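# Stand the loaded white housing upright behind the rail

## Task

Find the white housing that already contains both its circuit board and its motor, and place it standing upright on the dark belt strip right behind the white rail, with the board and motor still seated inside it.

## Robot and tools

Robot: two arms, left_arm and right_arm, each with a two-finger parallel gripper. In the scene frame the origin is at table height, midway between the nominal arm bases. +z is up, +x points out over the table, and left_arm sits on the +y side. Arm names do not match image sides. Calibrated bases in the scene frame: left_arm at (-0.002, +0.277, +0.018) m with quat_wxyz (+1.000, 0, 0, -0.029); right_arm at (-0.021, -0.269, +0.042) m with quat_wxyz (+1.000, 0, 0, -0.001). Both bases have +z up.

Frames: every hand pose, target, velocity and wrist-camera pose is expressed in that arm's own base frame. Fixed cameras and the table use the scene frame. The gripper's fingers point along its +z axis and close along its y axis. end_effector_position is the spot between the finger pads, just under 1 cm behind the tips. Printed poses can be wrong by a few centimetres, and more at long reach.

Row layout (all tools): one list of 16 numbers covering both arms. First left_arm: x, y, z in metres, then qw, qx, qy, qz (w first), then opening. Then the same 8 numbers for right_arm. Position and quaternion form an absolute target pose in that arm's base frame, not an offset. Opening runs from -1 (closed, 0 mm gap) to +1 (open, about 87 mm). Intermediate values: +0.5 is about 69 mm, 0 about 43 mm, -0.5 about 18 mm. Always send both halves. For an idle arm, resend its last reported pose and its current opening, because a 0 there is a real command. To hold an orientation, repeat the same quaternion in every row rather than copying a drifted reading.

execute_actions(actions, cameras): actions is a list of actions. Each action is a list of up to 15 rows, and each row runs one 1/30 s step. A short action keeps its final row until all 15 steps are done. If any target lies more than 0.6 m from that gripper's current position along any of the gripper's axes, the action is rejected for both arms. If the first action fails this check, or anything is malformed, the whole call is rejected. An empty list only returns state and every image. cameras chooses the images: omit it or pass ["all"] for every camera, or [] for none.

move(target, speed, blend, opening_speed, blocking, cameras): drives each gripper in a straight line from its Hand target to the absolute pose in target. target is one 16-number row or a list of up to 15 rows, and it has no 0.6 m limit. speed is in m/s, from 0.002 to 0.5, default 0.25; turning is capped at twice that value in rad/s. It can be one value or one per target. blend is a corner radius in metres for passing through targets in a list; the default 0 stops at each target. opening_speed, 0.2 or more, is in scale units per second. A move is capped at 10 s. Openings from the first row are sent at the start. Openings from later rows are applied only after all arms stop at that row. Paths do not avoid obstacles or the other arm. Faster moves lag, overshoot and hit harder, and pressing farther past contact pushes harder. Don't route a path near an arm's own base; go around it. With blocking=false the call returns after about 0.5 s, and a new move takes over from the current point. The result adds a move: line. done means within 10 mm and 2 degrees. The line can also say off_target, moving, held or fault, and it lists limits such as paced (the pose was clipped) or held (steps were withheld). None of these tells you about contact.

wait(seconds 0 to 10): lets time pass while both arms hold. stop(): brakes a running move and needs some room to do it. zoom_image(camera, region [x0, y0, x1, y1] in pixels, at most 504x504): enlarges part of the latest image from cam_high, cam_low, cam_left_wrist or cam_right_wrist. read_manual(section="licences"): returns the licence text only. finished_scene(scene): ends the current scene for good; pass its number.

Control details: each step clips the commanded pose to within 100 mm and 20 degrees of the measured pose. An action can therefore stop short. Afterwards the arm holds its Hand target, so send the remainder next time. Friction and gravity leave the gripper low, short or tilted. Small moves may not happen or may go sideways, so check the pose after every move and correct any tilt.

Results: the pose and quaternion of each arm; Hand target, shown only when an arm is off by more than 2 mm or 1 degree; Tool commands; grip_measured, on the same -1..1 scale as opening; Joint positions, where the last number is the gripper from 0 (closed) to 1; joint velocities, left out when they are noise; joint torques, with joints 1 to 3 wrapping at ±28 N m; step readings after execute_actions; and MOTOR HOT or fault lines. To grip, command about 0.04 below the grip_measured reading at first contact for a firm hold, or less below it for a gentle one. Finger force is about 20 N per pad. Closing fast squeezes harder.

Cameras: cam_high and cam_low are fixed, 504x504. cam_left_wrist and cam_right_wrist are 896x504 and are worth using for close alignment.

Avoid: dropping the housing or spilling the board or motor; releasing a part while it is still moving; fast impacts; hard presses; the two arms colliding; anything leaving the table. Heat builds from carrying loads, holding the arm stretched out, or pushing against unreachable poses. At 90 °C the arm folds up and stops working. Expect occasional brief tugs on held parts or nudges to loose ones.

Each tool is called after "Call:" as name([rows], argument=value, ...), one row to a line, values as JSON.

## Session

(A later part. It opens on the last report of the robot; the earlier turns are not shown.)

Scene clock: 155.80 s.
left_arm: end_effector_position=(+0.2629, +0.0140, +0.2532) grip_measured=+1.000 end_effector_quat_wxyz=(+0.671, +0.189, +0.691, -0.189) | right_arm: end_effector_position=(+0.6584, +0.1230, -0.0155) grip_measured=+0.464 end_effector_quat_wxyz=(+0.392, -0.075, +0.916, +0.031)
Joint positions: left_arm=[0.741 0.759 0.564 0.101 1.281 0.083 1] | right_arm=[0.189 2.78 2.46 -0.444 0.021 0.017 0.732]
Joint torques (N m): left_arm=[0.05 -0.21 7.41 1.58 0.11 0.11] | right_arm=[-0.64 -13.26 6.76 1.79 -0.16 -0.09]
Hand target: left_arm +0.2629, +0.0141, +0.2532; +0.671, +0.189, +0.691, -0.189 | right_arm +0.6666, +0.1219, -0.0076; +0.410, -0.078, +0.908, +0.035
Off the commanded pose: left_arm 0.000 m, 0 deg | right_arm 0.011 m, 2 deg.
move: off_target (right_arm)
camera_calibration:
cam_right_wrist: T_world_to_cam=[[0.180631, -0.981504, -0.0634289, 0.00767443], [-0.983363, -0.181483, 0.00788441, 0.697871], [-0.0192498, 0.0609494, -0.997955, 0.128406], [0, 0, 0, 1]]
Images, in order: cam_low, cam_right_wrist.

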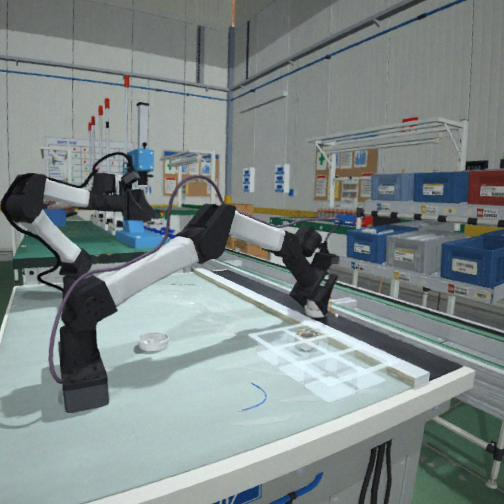

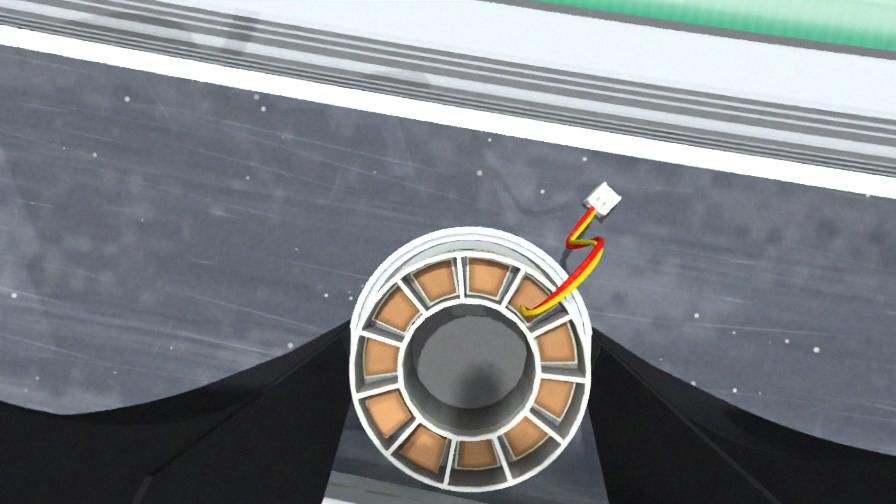

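Call:
move(target=[0.2629,0.0140,0.2532,0.671,0.189,0.691,-0.189,1,0.665,0.122,-0.018,0.4,-0.077,0.912,0.035,0.4], speed=0.03, cameras=["cam_low","cam_right_wrist"])

Call:
zoom_image(camera="cam_low", region=[270, 240, 370, 340])

Call:
zoom_image(camera="cam_right_wrist", region=[330, 200, 650, 504])

Scene clock: 162.40 s.
left_arm: end_effector_position=(+0.2629, +0.0140, +0.2532) grip_measured=+1.000 end_effector_quat_wxyz=(+0.671, +0.189, +0.691, -0.189) | right_arm: end_effector_position=(+0.6575, +0.1230, -0.0214) grip_measured=+0.464 end_effector_quat_wxyz=(+0.388, -0.076, +0.918, +0.031)
Joint positions: left_arm=[0.741 0.759 0.564 0.101 1.281 0.083 1] | right_arm=[0.189 2.789 2.46 -0.442 0.019 0.016 0.732]
Joint torques (N m): left_arm=[0.03 -0.2 7.36 1.59 0.1 0.13] | right_arm=[-0.69 -12.1 8.55 1.58 -0.14 -0.03]
Hand target: left_arm +0.2629, +0.0141, +0.2532; +0.671, +0.189, +0.691, -0.189 | right_arm +0.6646, +0.1219, -0.0180; +0.400, -0.077, +0.912, +0.035
Off the commanded pose: left_arm 0.000 m, 0 deg | right_arm 0.008 m, 2 deg.
move: done
camera_calibration:
cam_right_wrist: T_world_to_cam=[[0.181479, -0.981335, -0.063623, 0.00687956], [-0.983028, -0.182799, 0.0155299, 0.697153], [-0.0268703, 0.0597248, -0.997853, 0.127657], [0, 0, 0, 1]]
Images, in order: cam_low, cam_right_wrist.

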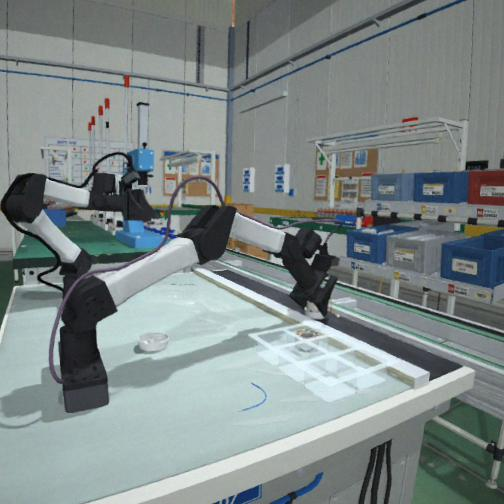

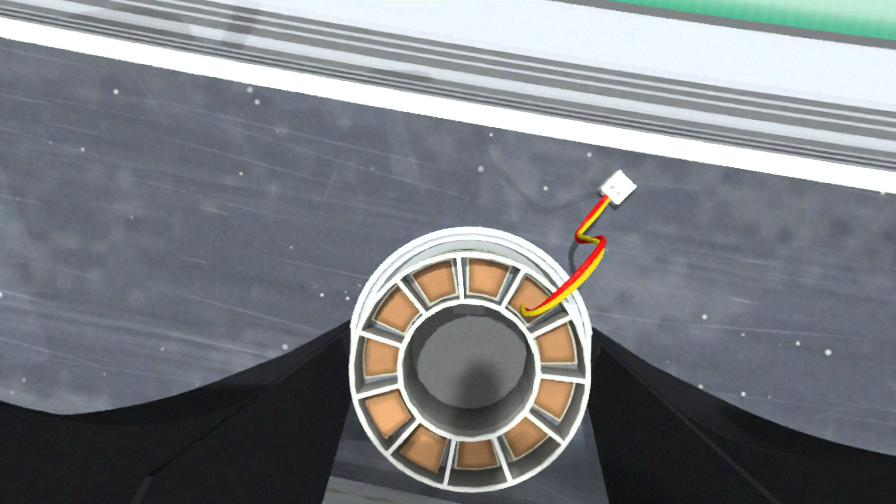

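Scaled by 5.040 from the camera's 504x504 image, which has a finer 720x720 frame.

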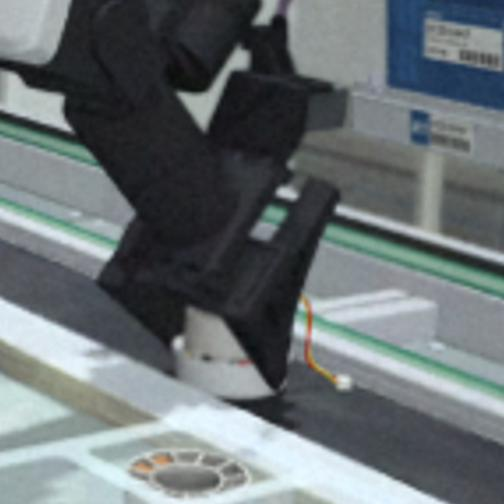

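Scaled by 1.575 from the camera's 896x504 image, which has a finer 1280x720 frame.

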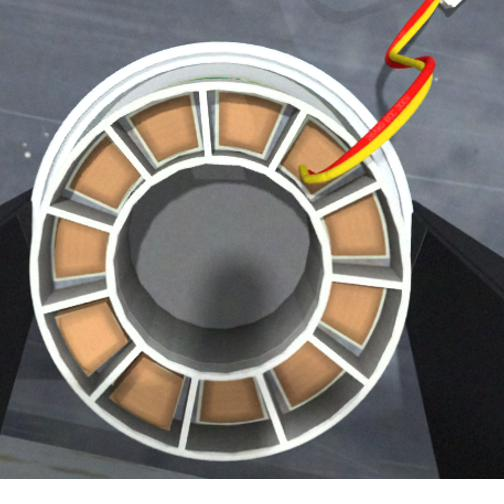

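Call:
move(target=[0.2629,0.0140,0.2532,0.671,0.189,0.691,-0.189,1,0.663,0.122,-0.028,0.395,-0.077,0.914,0.034,0.4], speed=0.03, cameras=["cam_low","cam_right_wrist"])

Call:
zoom_image(camera="cam_low", region=[270, 240, 370, 340])

Scene clock: 168.10 s.
left_arm: end_effector_position=(+0.2629, +0.0140, +0.2532) grip_measured=+1.000 end_effector_quat_wxyz=(+0.671, +0.189, +0.691, -0.189) | right_arm: end_effector_position=(+0.6599, +0.1235, -0.0220) grip_measured=+0.464 end_effector_quat_wxyz=(+0.393, -0.075, +0.916, +0.032)
Joint positions: left_arm=[0.741 0.759 0.564 0.101 1.281 0.083 1] | right_arm=[0.189 2.793 2.46 -0.427 0.019 0.016 0.732]
Joint torques (N m): left_arm=[0.08 -0.23 7.35 1.57 0.11 0.12] | right_arm=[-0.53 -11.59 7.57 1.54 -0.11 -0.02]
Heat: left arm: 53 °C; right arm: 60 °C.
Hand target: left_arm +0.2629, +0.0141, +0.2532; +0.671, +0.189, +0.691, -0.189 | right_arm +0.6627, +0.1220, -0.0280; +0.395, -0.077, +0.915, +0.034
Off the commanded pose: left_arm 0.000 m, 0 deg | right_arm 0.007 m, 0 deg.
move: done
camera_calibration:
cam_right_wrist: T_world_to_cam=[[0.182123, -0.981211, -0.0636833, 0.00641846], [-0.983133, -0.182819, 0.00523084, 0.69938], [-0.0167751, 0.0616564, -0.997956, 0.120252], [0, 0, 0, 1]]
Images, in order: cam_low, cam_right_wrist.

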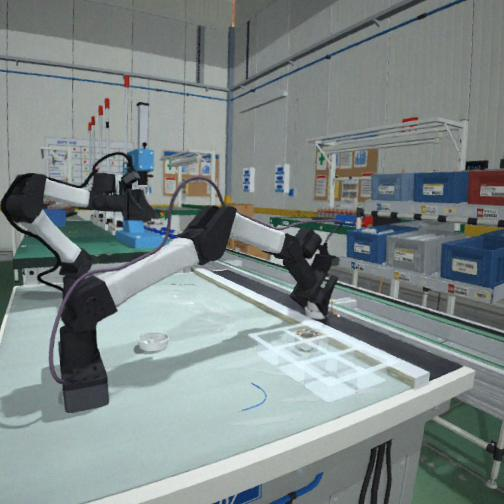

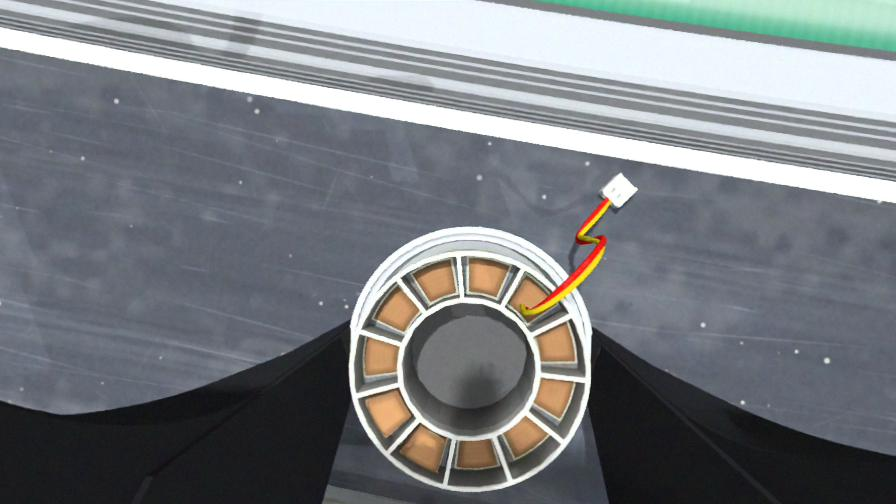

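Scaled by 5.040 from the camera's 504x504 image, which has a finer 720x720 frame.

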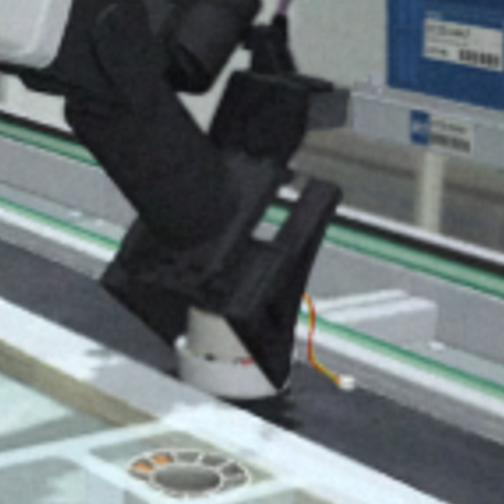

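Call:
move(target=[0.2629,0.0140,0.2532,0.671,0.189,0.691,-0.189,1,0.660,0.122,-0.035,0.3815,-0.0745,0.921,0.033,0.4], speed=0.03, cameras=["cam_low","cam_right_wrist"])

Call:
zoom_image(camera="cam_low", region=[270, 240, 370, 340])

Scene clock: 172.70 s.
left_arm: end_effector_position=(+0.2629, +0.0140, +0.2532) grip_measured=+1.000 end_effector_quat_wxyz=(+0.671, +0.189, +0.691, -0.189) | right_arm: end_effector_position=(+0.6620, +0.1239, -0.0229) grip_measured=+0.464 end_effector_quat_wxyz=(+0.394, -0.075, +0.916, +0.032)
Joint positions: left_arm=[0.741 0.759 0.564 0.101 1.281 0.083 1] | right_arm=[0.189 2.811 2.491 -0.439 0.019 0.016 0.732]
Joint torques (N m): left_arm=[0.09 -0.23 7.38 1.57 0.1 0.11] | right_arm=[-0.46 -10.76 8.94 1.22 -0.08 0.05]
Hand target: left_arm +0.2629, +0.0141, +0.2532; +0.671, +0.189, +0.691, -0.189 | right_arm +0.6596, +0.1220, -0.0349; +0.382, -0.075, +0.920, +0.033
Off the commanded pose: left_arm 0.000 m, 0 deg | right_arm 0.012 m, 2 deg.
move: off_target (right_arm)
camera_calibration:
cam_right_wrist: T_world_to_cam=[[0.182219, -0.981193, -0.0636916, 0.00630878], [-0.983139, -0.18282, 0.00370497, 0.701488], [-0.0152794, 0.0619426, -0.997963, 0.118362], [0, 0, 0, 1]]
Images, in order: cam_low, cam_right_wrist.

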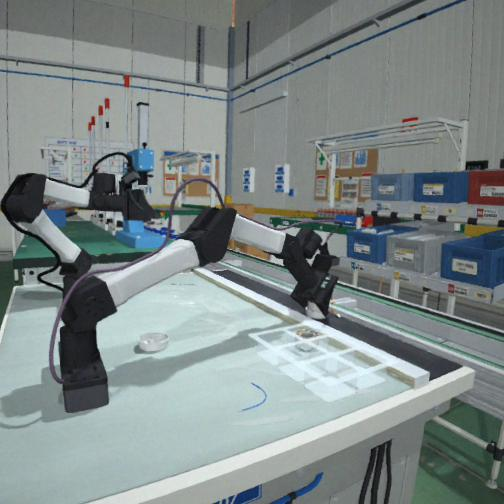

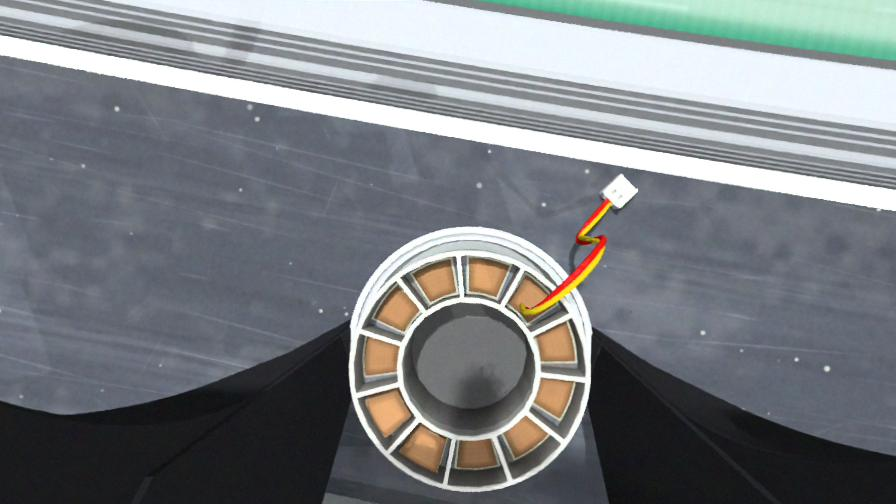

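Scaled by 5.040 from the camera's 504x504 image, which has a finer 720x720 frame.

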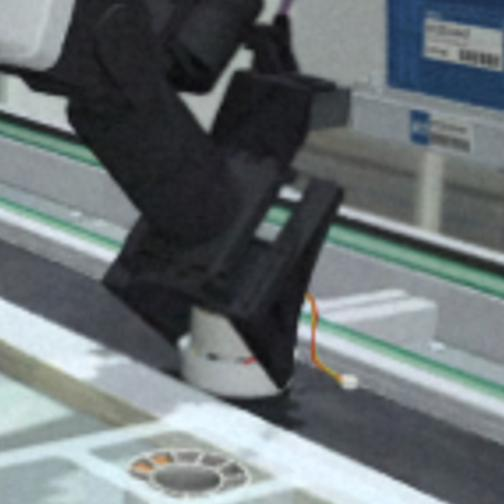

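Call:
move([
  [0.2629,0.0140,0.2532,0.671,0.189,0.691,-0.189,1,0.663,0.123,-0.018,0.394,-0.076,0.9155,0.034,0.4],
  [0.2629,0.0140,0.2532,0.671,0.189,0.691,-0.189,1,0.663,0.123,-0.018,0.394,-0.076,0.9155,0.034,1],
], speed=0.03, opening_speed=0.3, cameras=["cam_low","cam_right_wrist"])

Call:
zoom_image(camera="cam_low", region=[270, 240, 370, 340])

Scene clock: 183.43 s.
left_arm: end_effector_position=(+0.2629, +0.0140, +0.2532) grip_measured=+1.000 end_effector_quat_wxyz=(+0.671, +0.189, +0.691, -0.189) | right_arm: end_effector_position=(+0.6585, +0.1232, -0.0254) grip_measured=+0.979 end_effector_quat_wxyz=(+0.386, -0.076, +0.919, +0.031)
Joint positions: left_arm=[0.741 0.759 0.564 0.101 1.281 0.083 1] | right_arm=[0.189 2.811 2.491 -0.457 0.019 0.016 0.989]
Joint torques (N m): left_arm=[0.06 -0.21 7.34 1.57 0.1 0.12] | right_arm=[-0.36 -13.07 8.39 1.4 -0.1 0.03]
Hand target: left_arm +0.2629, +0.0141, +0.2532; +0.671, +0.189, +0.691, -0.189 | right_arm +0.6629, +0.1230, -0.0178; +0.394, -0.076, +0.915, +0.034
Off the commanded pose: left_arm 0.000 m, 0 deg | right_arm 0.009 m, 1 deg.
move: done
camera_calibration:
cam_right_wrist: T_world_to_cam=[[0.181122, -0.981403, -0.0635865, 0.00687809], [-0.982924, -0.182779, 0.021251, 0.698238], [-0.0324781, 0.0586517, -0.99775, 0.127545], [0, 0, 0, 1]]
Images, in order: cam_low, cam_right_wrist.

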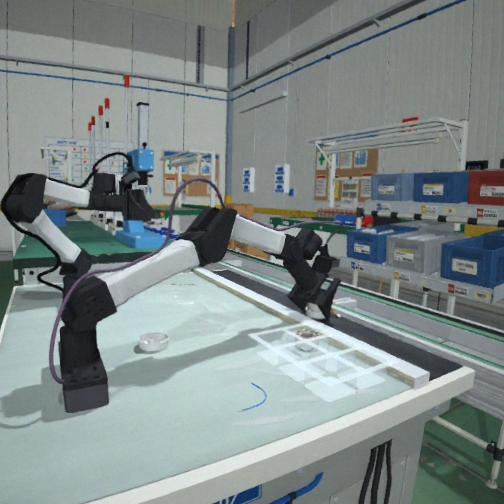

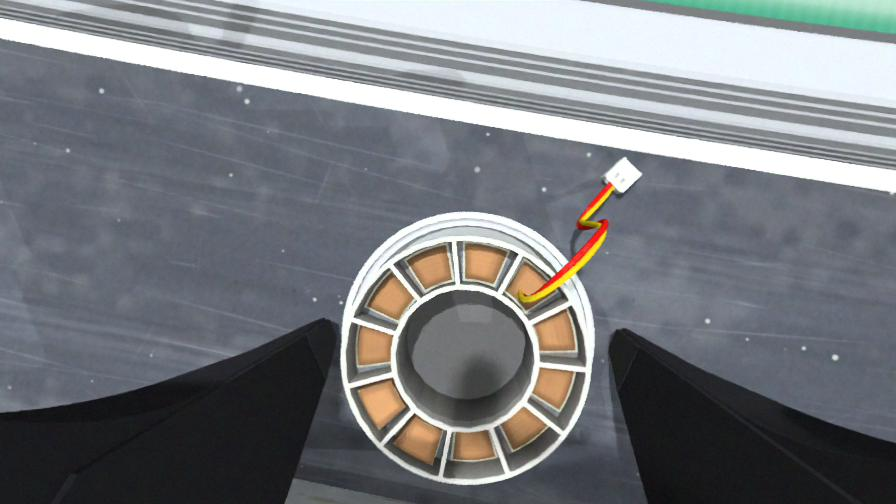

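Scaled by 5.040 from the camera's 504x504 image, which has a finer 720x720 frame.

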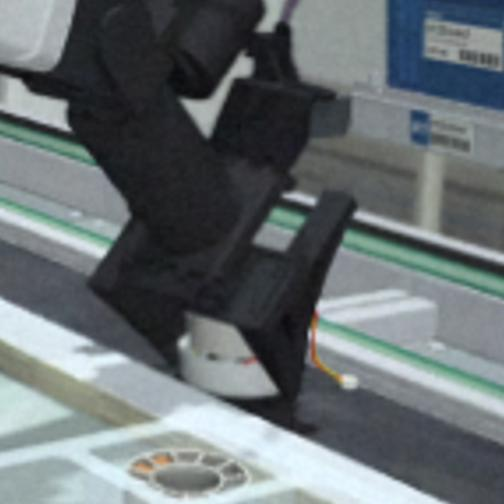

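Call:
move([
  [0.2629,0.0140,0.2532,0.671,0.189,0.691,-0.189,1,0.664,0.1245,0.03,0.402,-0.077,0.911,0.034,1],
  [0.2629,0.0140,0.2532,0.671,0.189,0.691,-0.189,1,0.655,0.125,0.085,0.402,-0.077,0.911,0.034,1],
  [0.2629,0.0140,0.2532,0.671,0.189,0.691,-0.189,1,0.5,0.13,0.15,0.402,-0.077,0.911,0.034,1],
], speed=[0.04,0.06,0.12], blend=[0.01,0.01,0])

Call:
zoom_image(camera="cam_low", region=[270, 240, 370, 340])

Scene clock: 193.77 s.
left_arm: end_effector_position=(+0.2629, +0.0140, +0.2532) grip_measured=+1.000 end_effector_quat_wxyz=(+0.671, +0.189, +0.691, -0.189) | right_arm: end_effector_position=(+0.5010, +0.1304, +0.1354) grip_measured=+0.979 end_effector_quat_wxyz=(+0.384, -0.084, +0.919, +0.035)
Joint positions: left_arm=[0.741 0.759 0.564 0.101 1.281 0.083 1] | right_arm=[0.271 1.952 1.64 -0.469 0.064 0.061 0.989]
Joint torques (N m): left_arm=[-0.01 -0.18 7.45 1.58 0.11 0.11] | right_arm=[0.27 -11.43 5.64 1.53 0.16 0.12]
Heat: left arm: 53 °C; right arm: 67 °C.
Hand target: left_arm +0.2629, +0.0141, +0.2532; +0.671, +0.189, +0.691, -0.189 | right_arm +0.5000, +0.1300, +0.1498; +0.402, -0.077, +0.912, +0.034
Off the commanded pose: left_arm 0.000 m, 0 deg | right_arm 0.015 m, 2 deg.
move: off_target (right_arm)
camera_calibration:
cam_left_wrist: T_world_to_cam=[[-0.536573, -0.842089, 0.0545548, 0.131133], [-0.746668, 0.443662, -0.495632, 0.3183], [0.393162, -0.306677, -0.866818, 0.260649], [0, 0, 0, 1]]
cam_right_wrist: T_world_to_cam=[[0.199622, -0.97777, -0.0641676, 0.0430376], [-0.979212, -0.201464, 0.0235899, 0.541665], [-0.035993, 0.0581246, -0.99766, 0.284244], [0, 0, 0, 1]]

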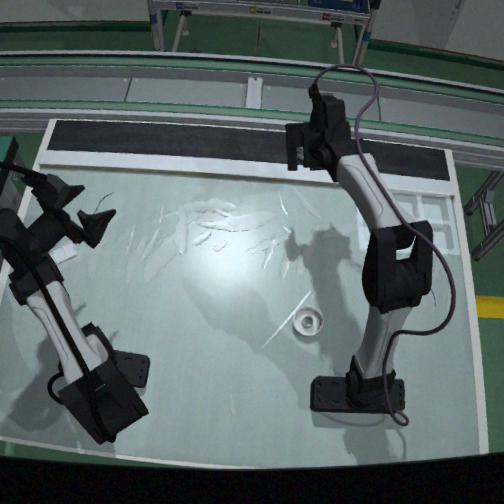

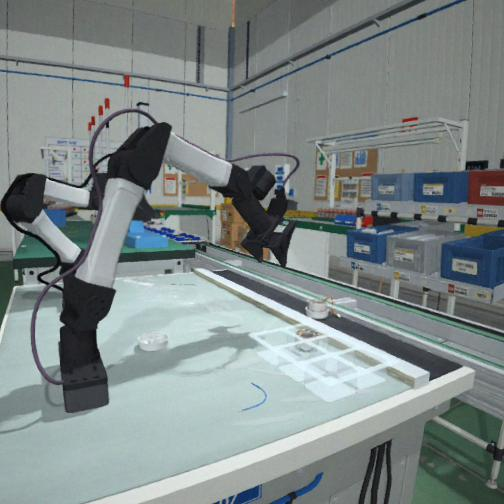

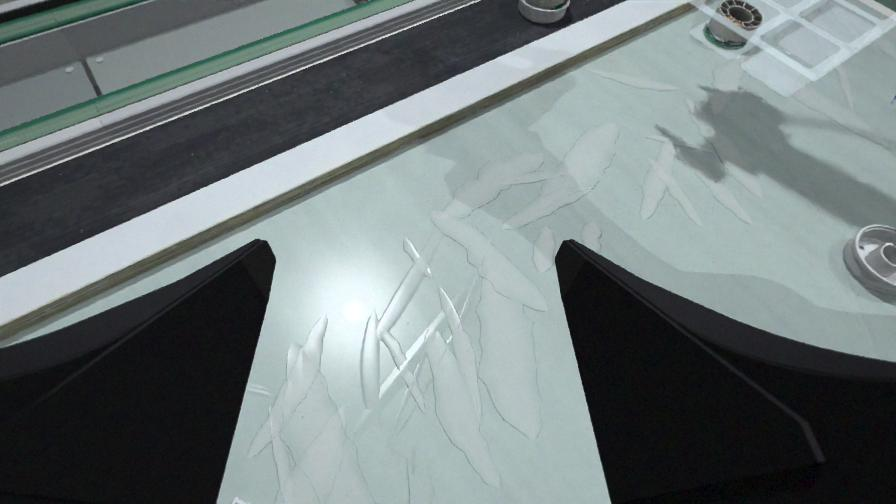

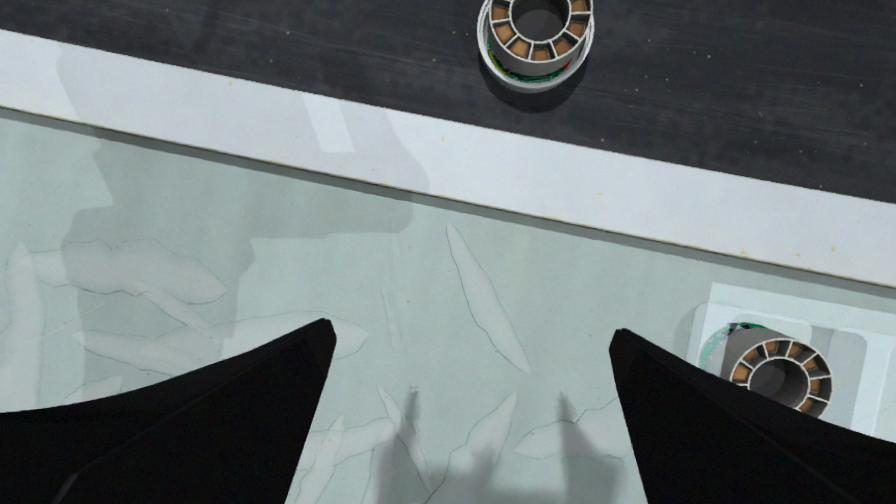

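Scaled by 5.040 from the camera's 504x504 image, which has a finer 720x720 frame.

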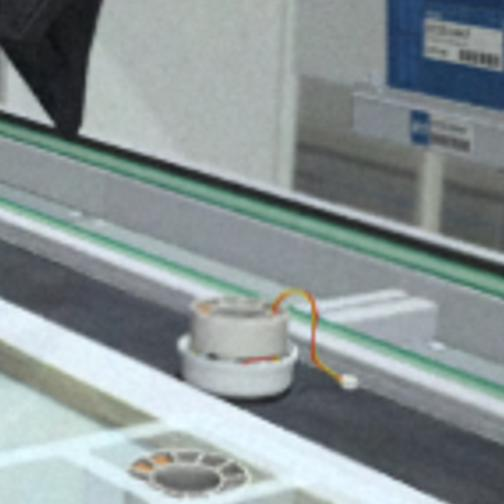

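Upright on the belt with its board and motor in place. Ending this scene.

Call:
finished_scene(scene=2)

The scene is finished: the task was done.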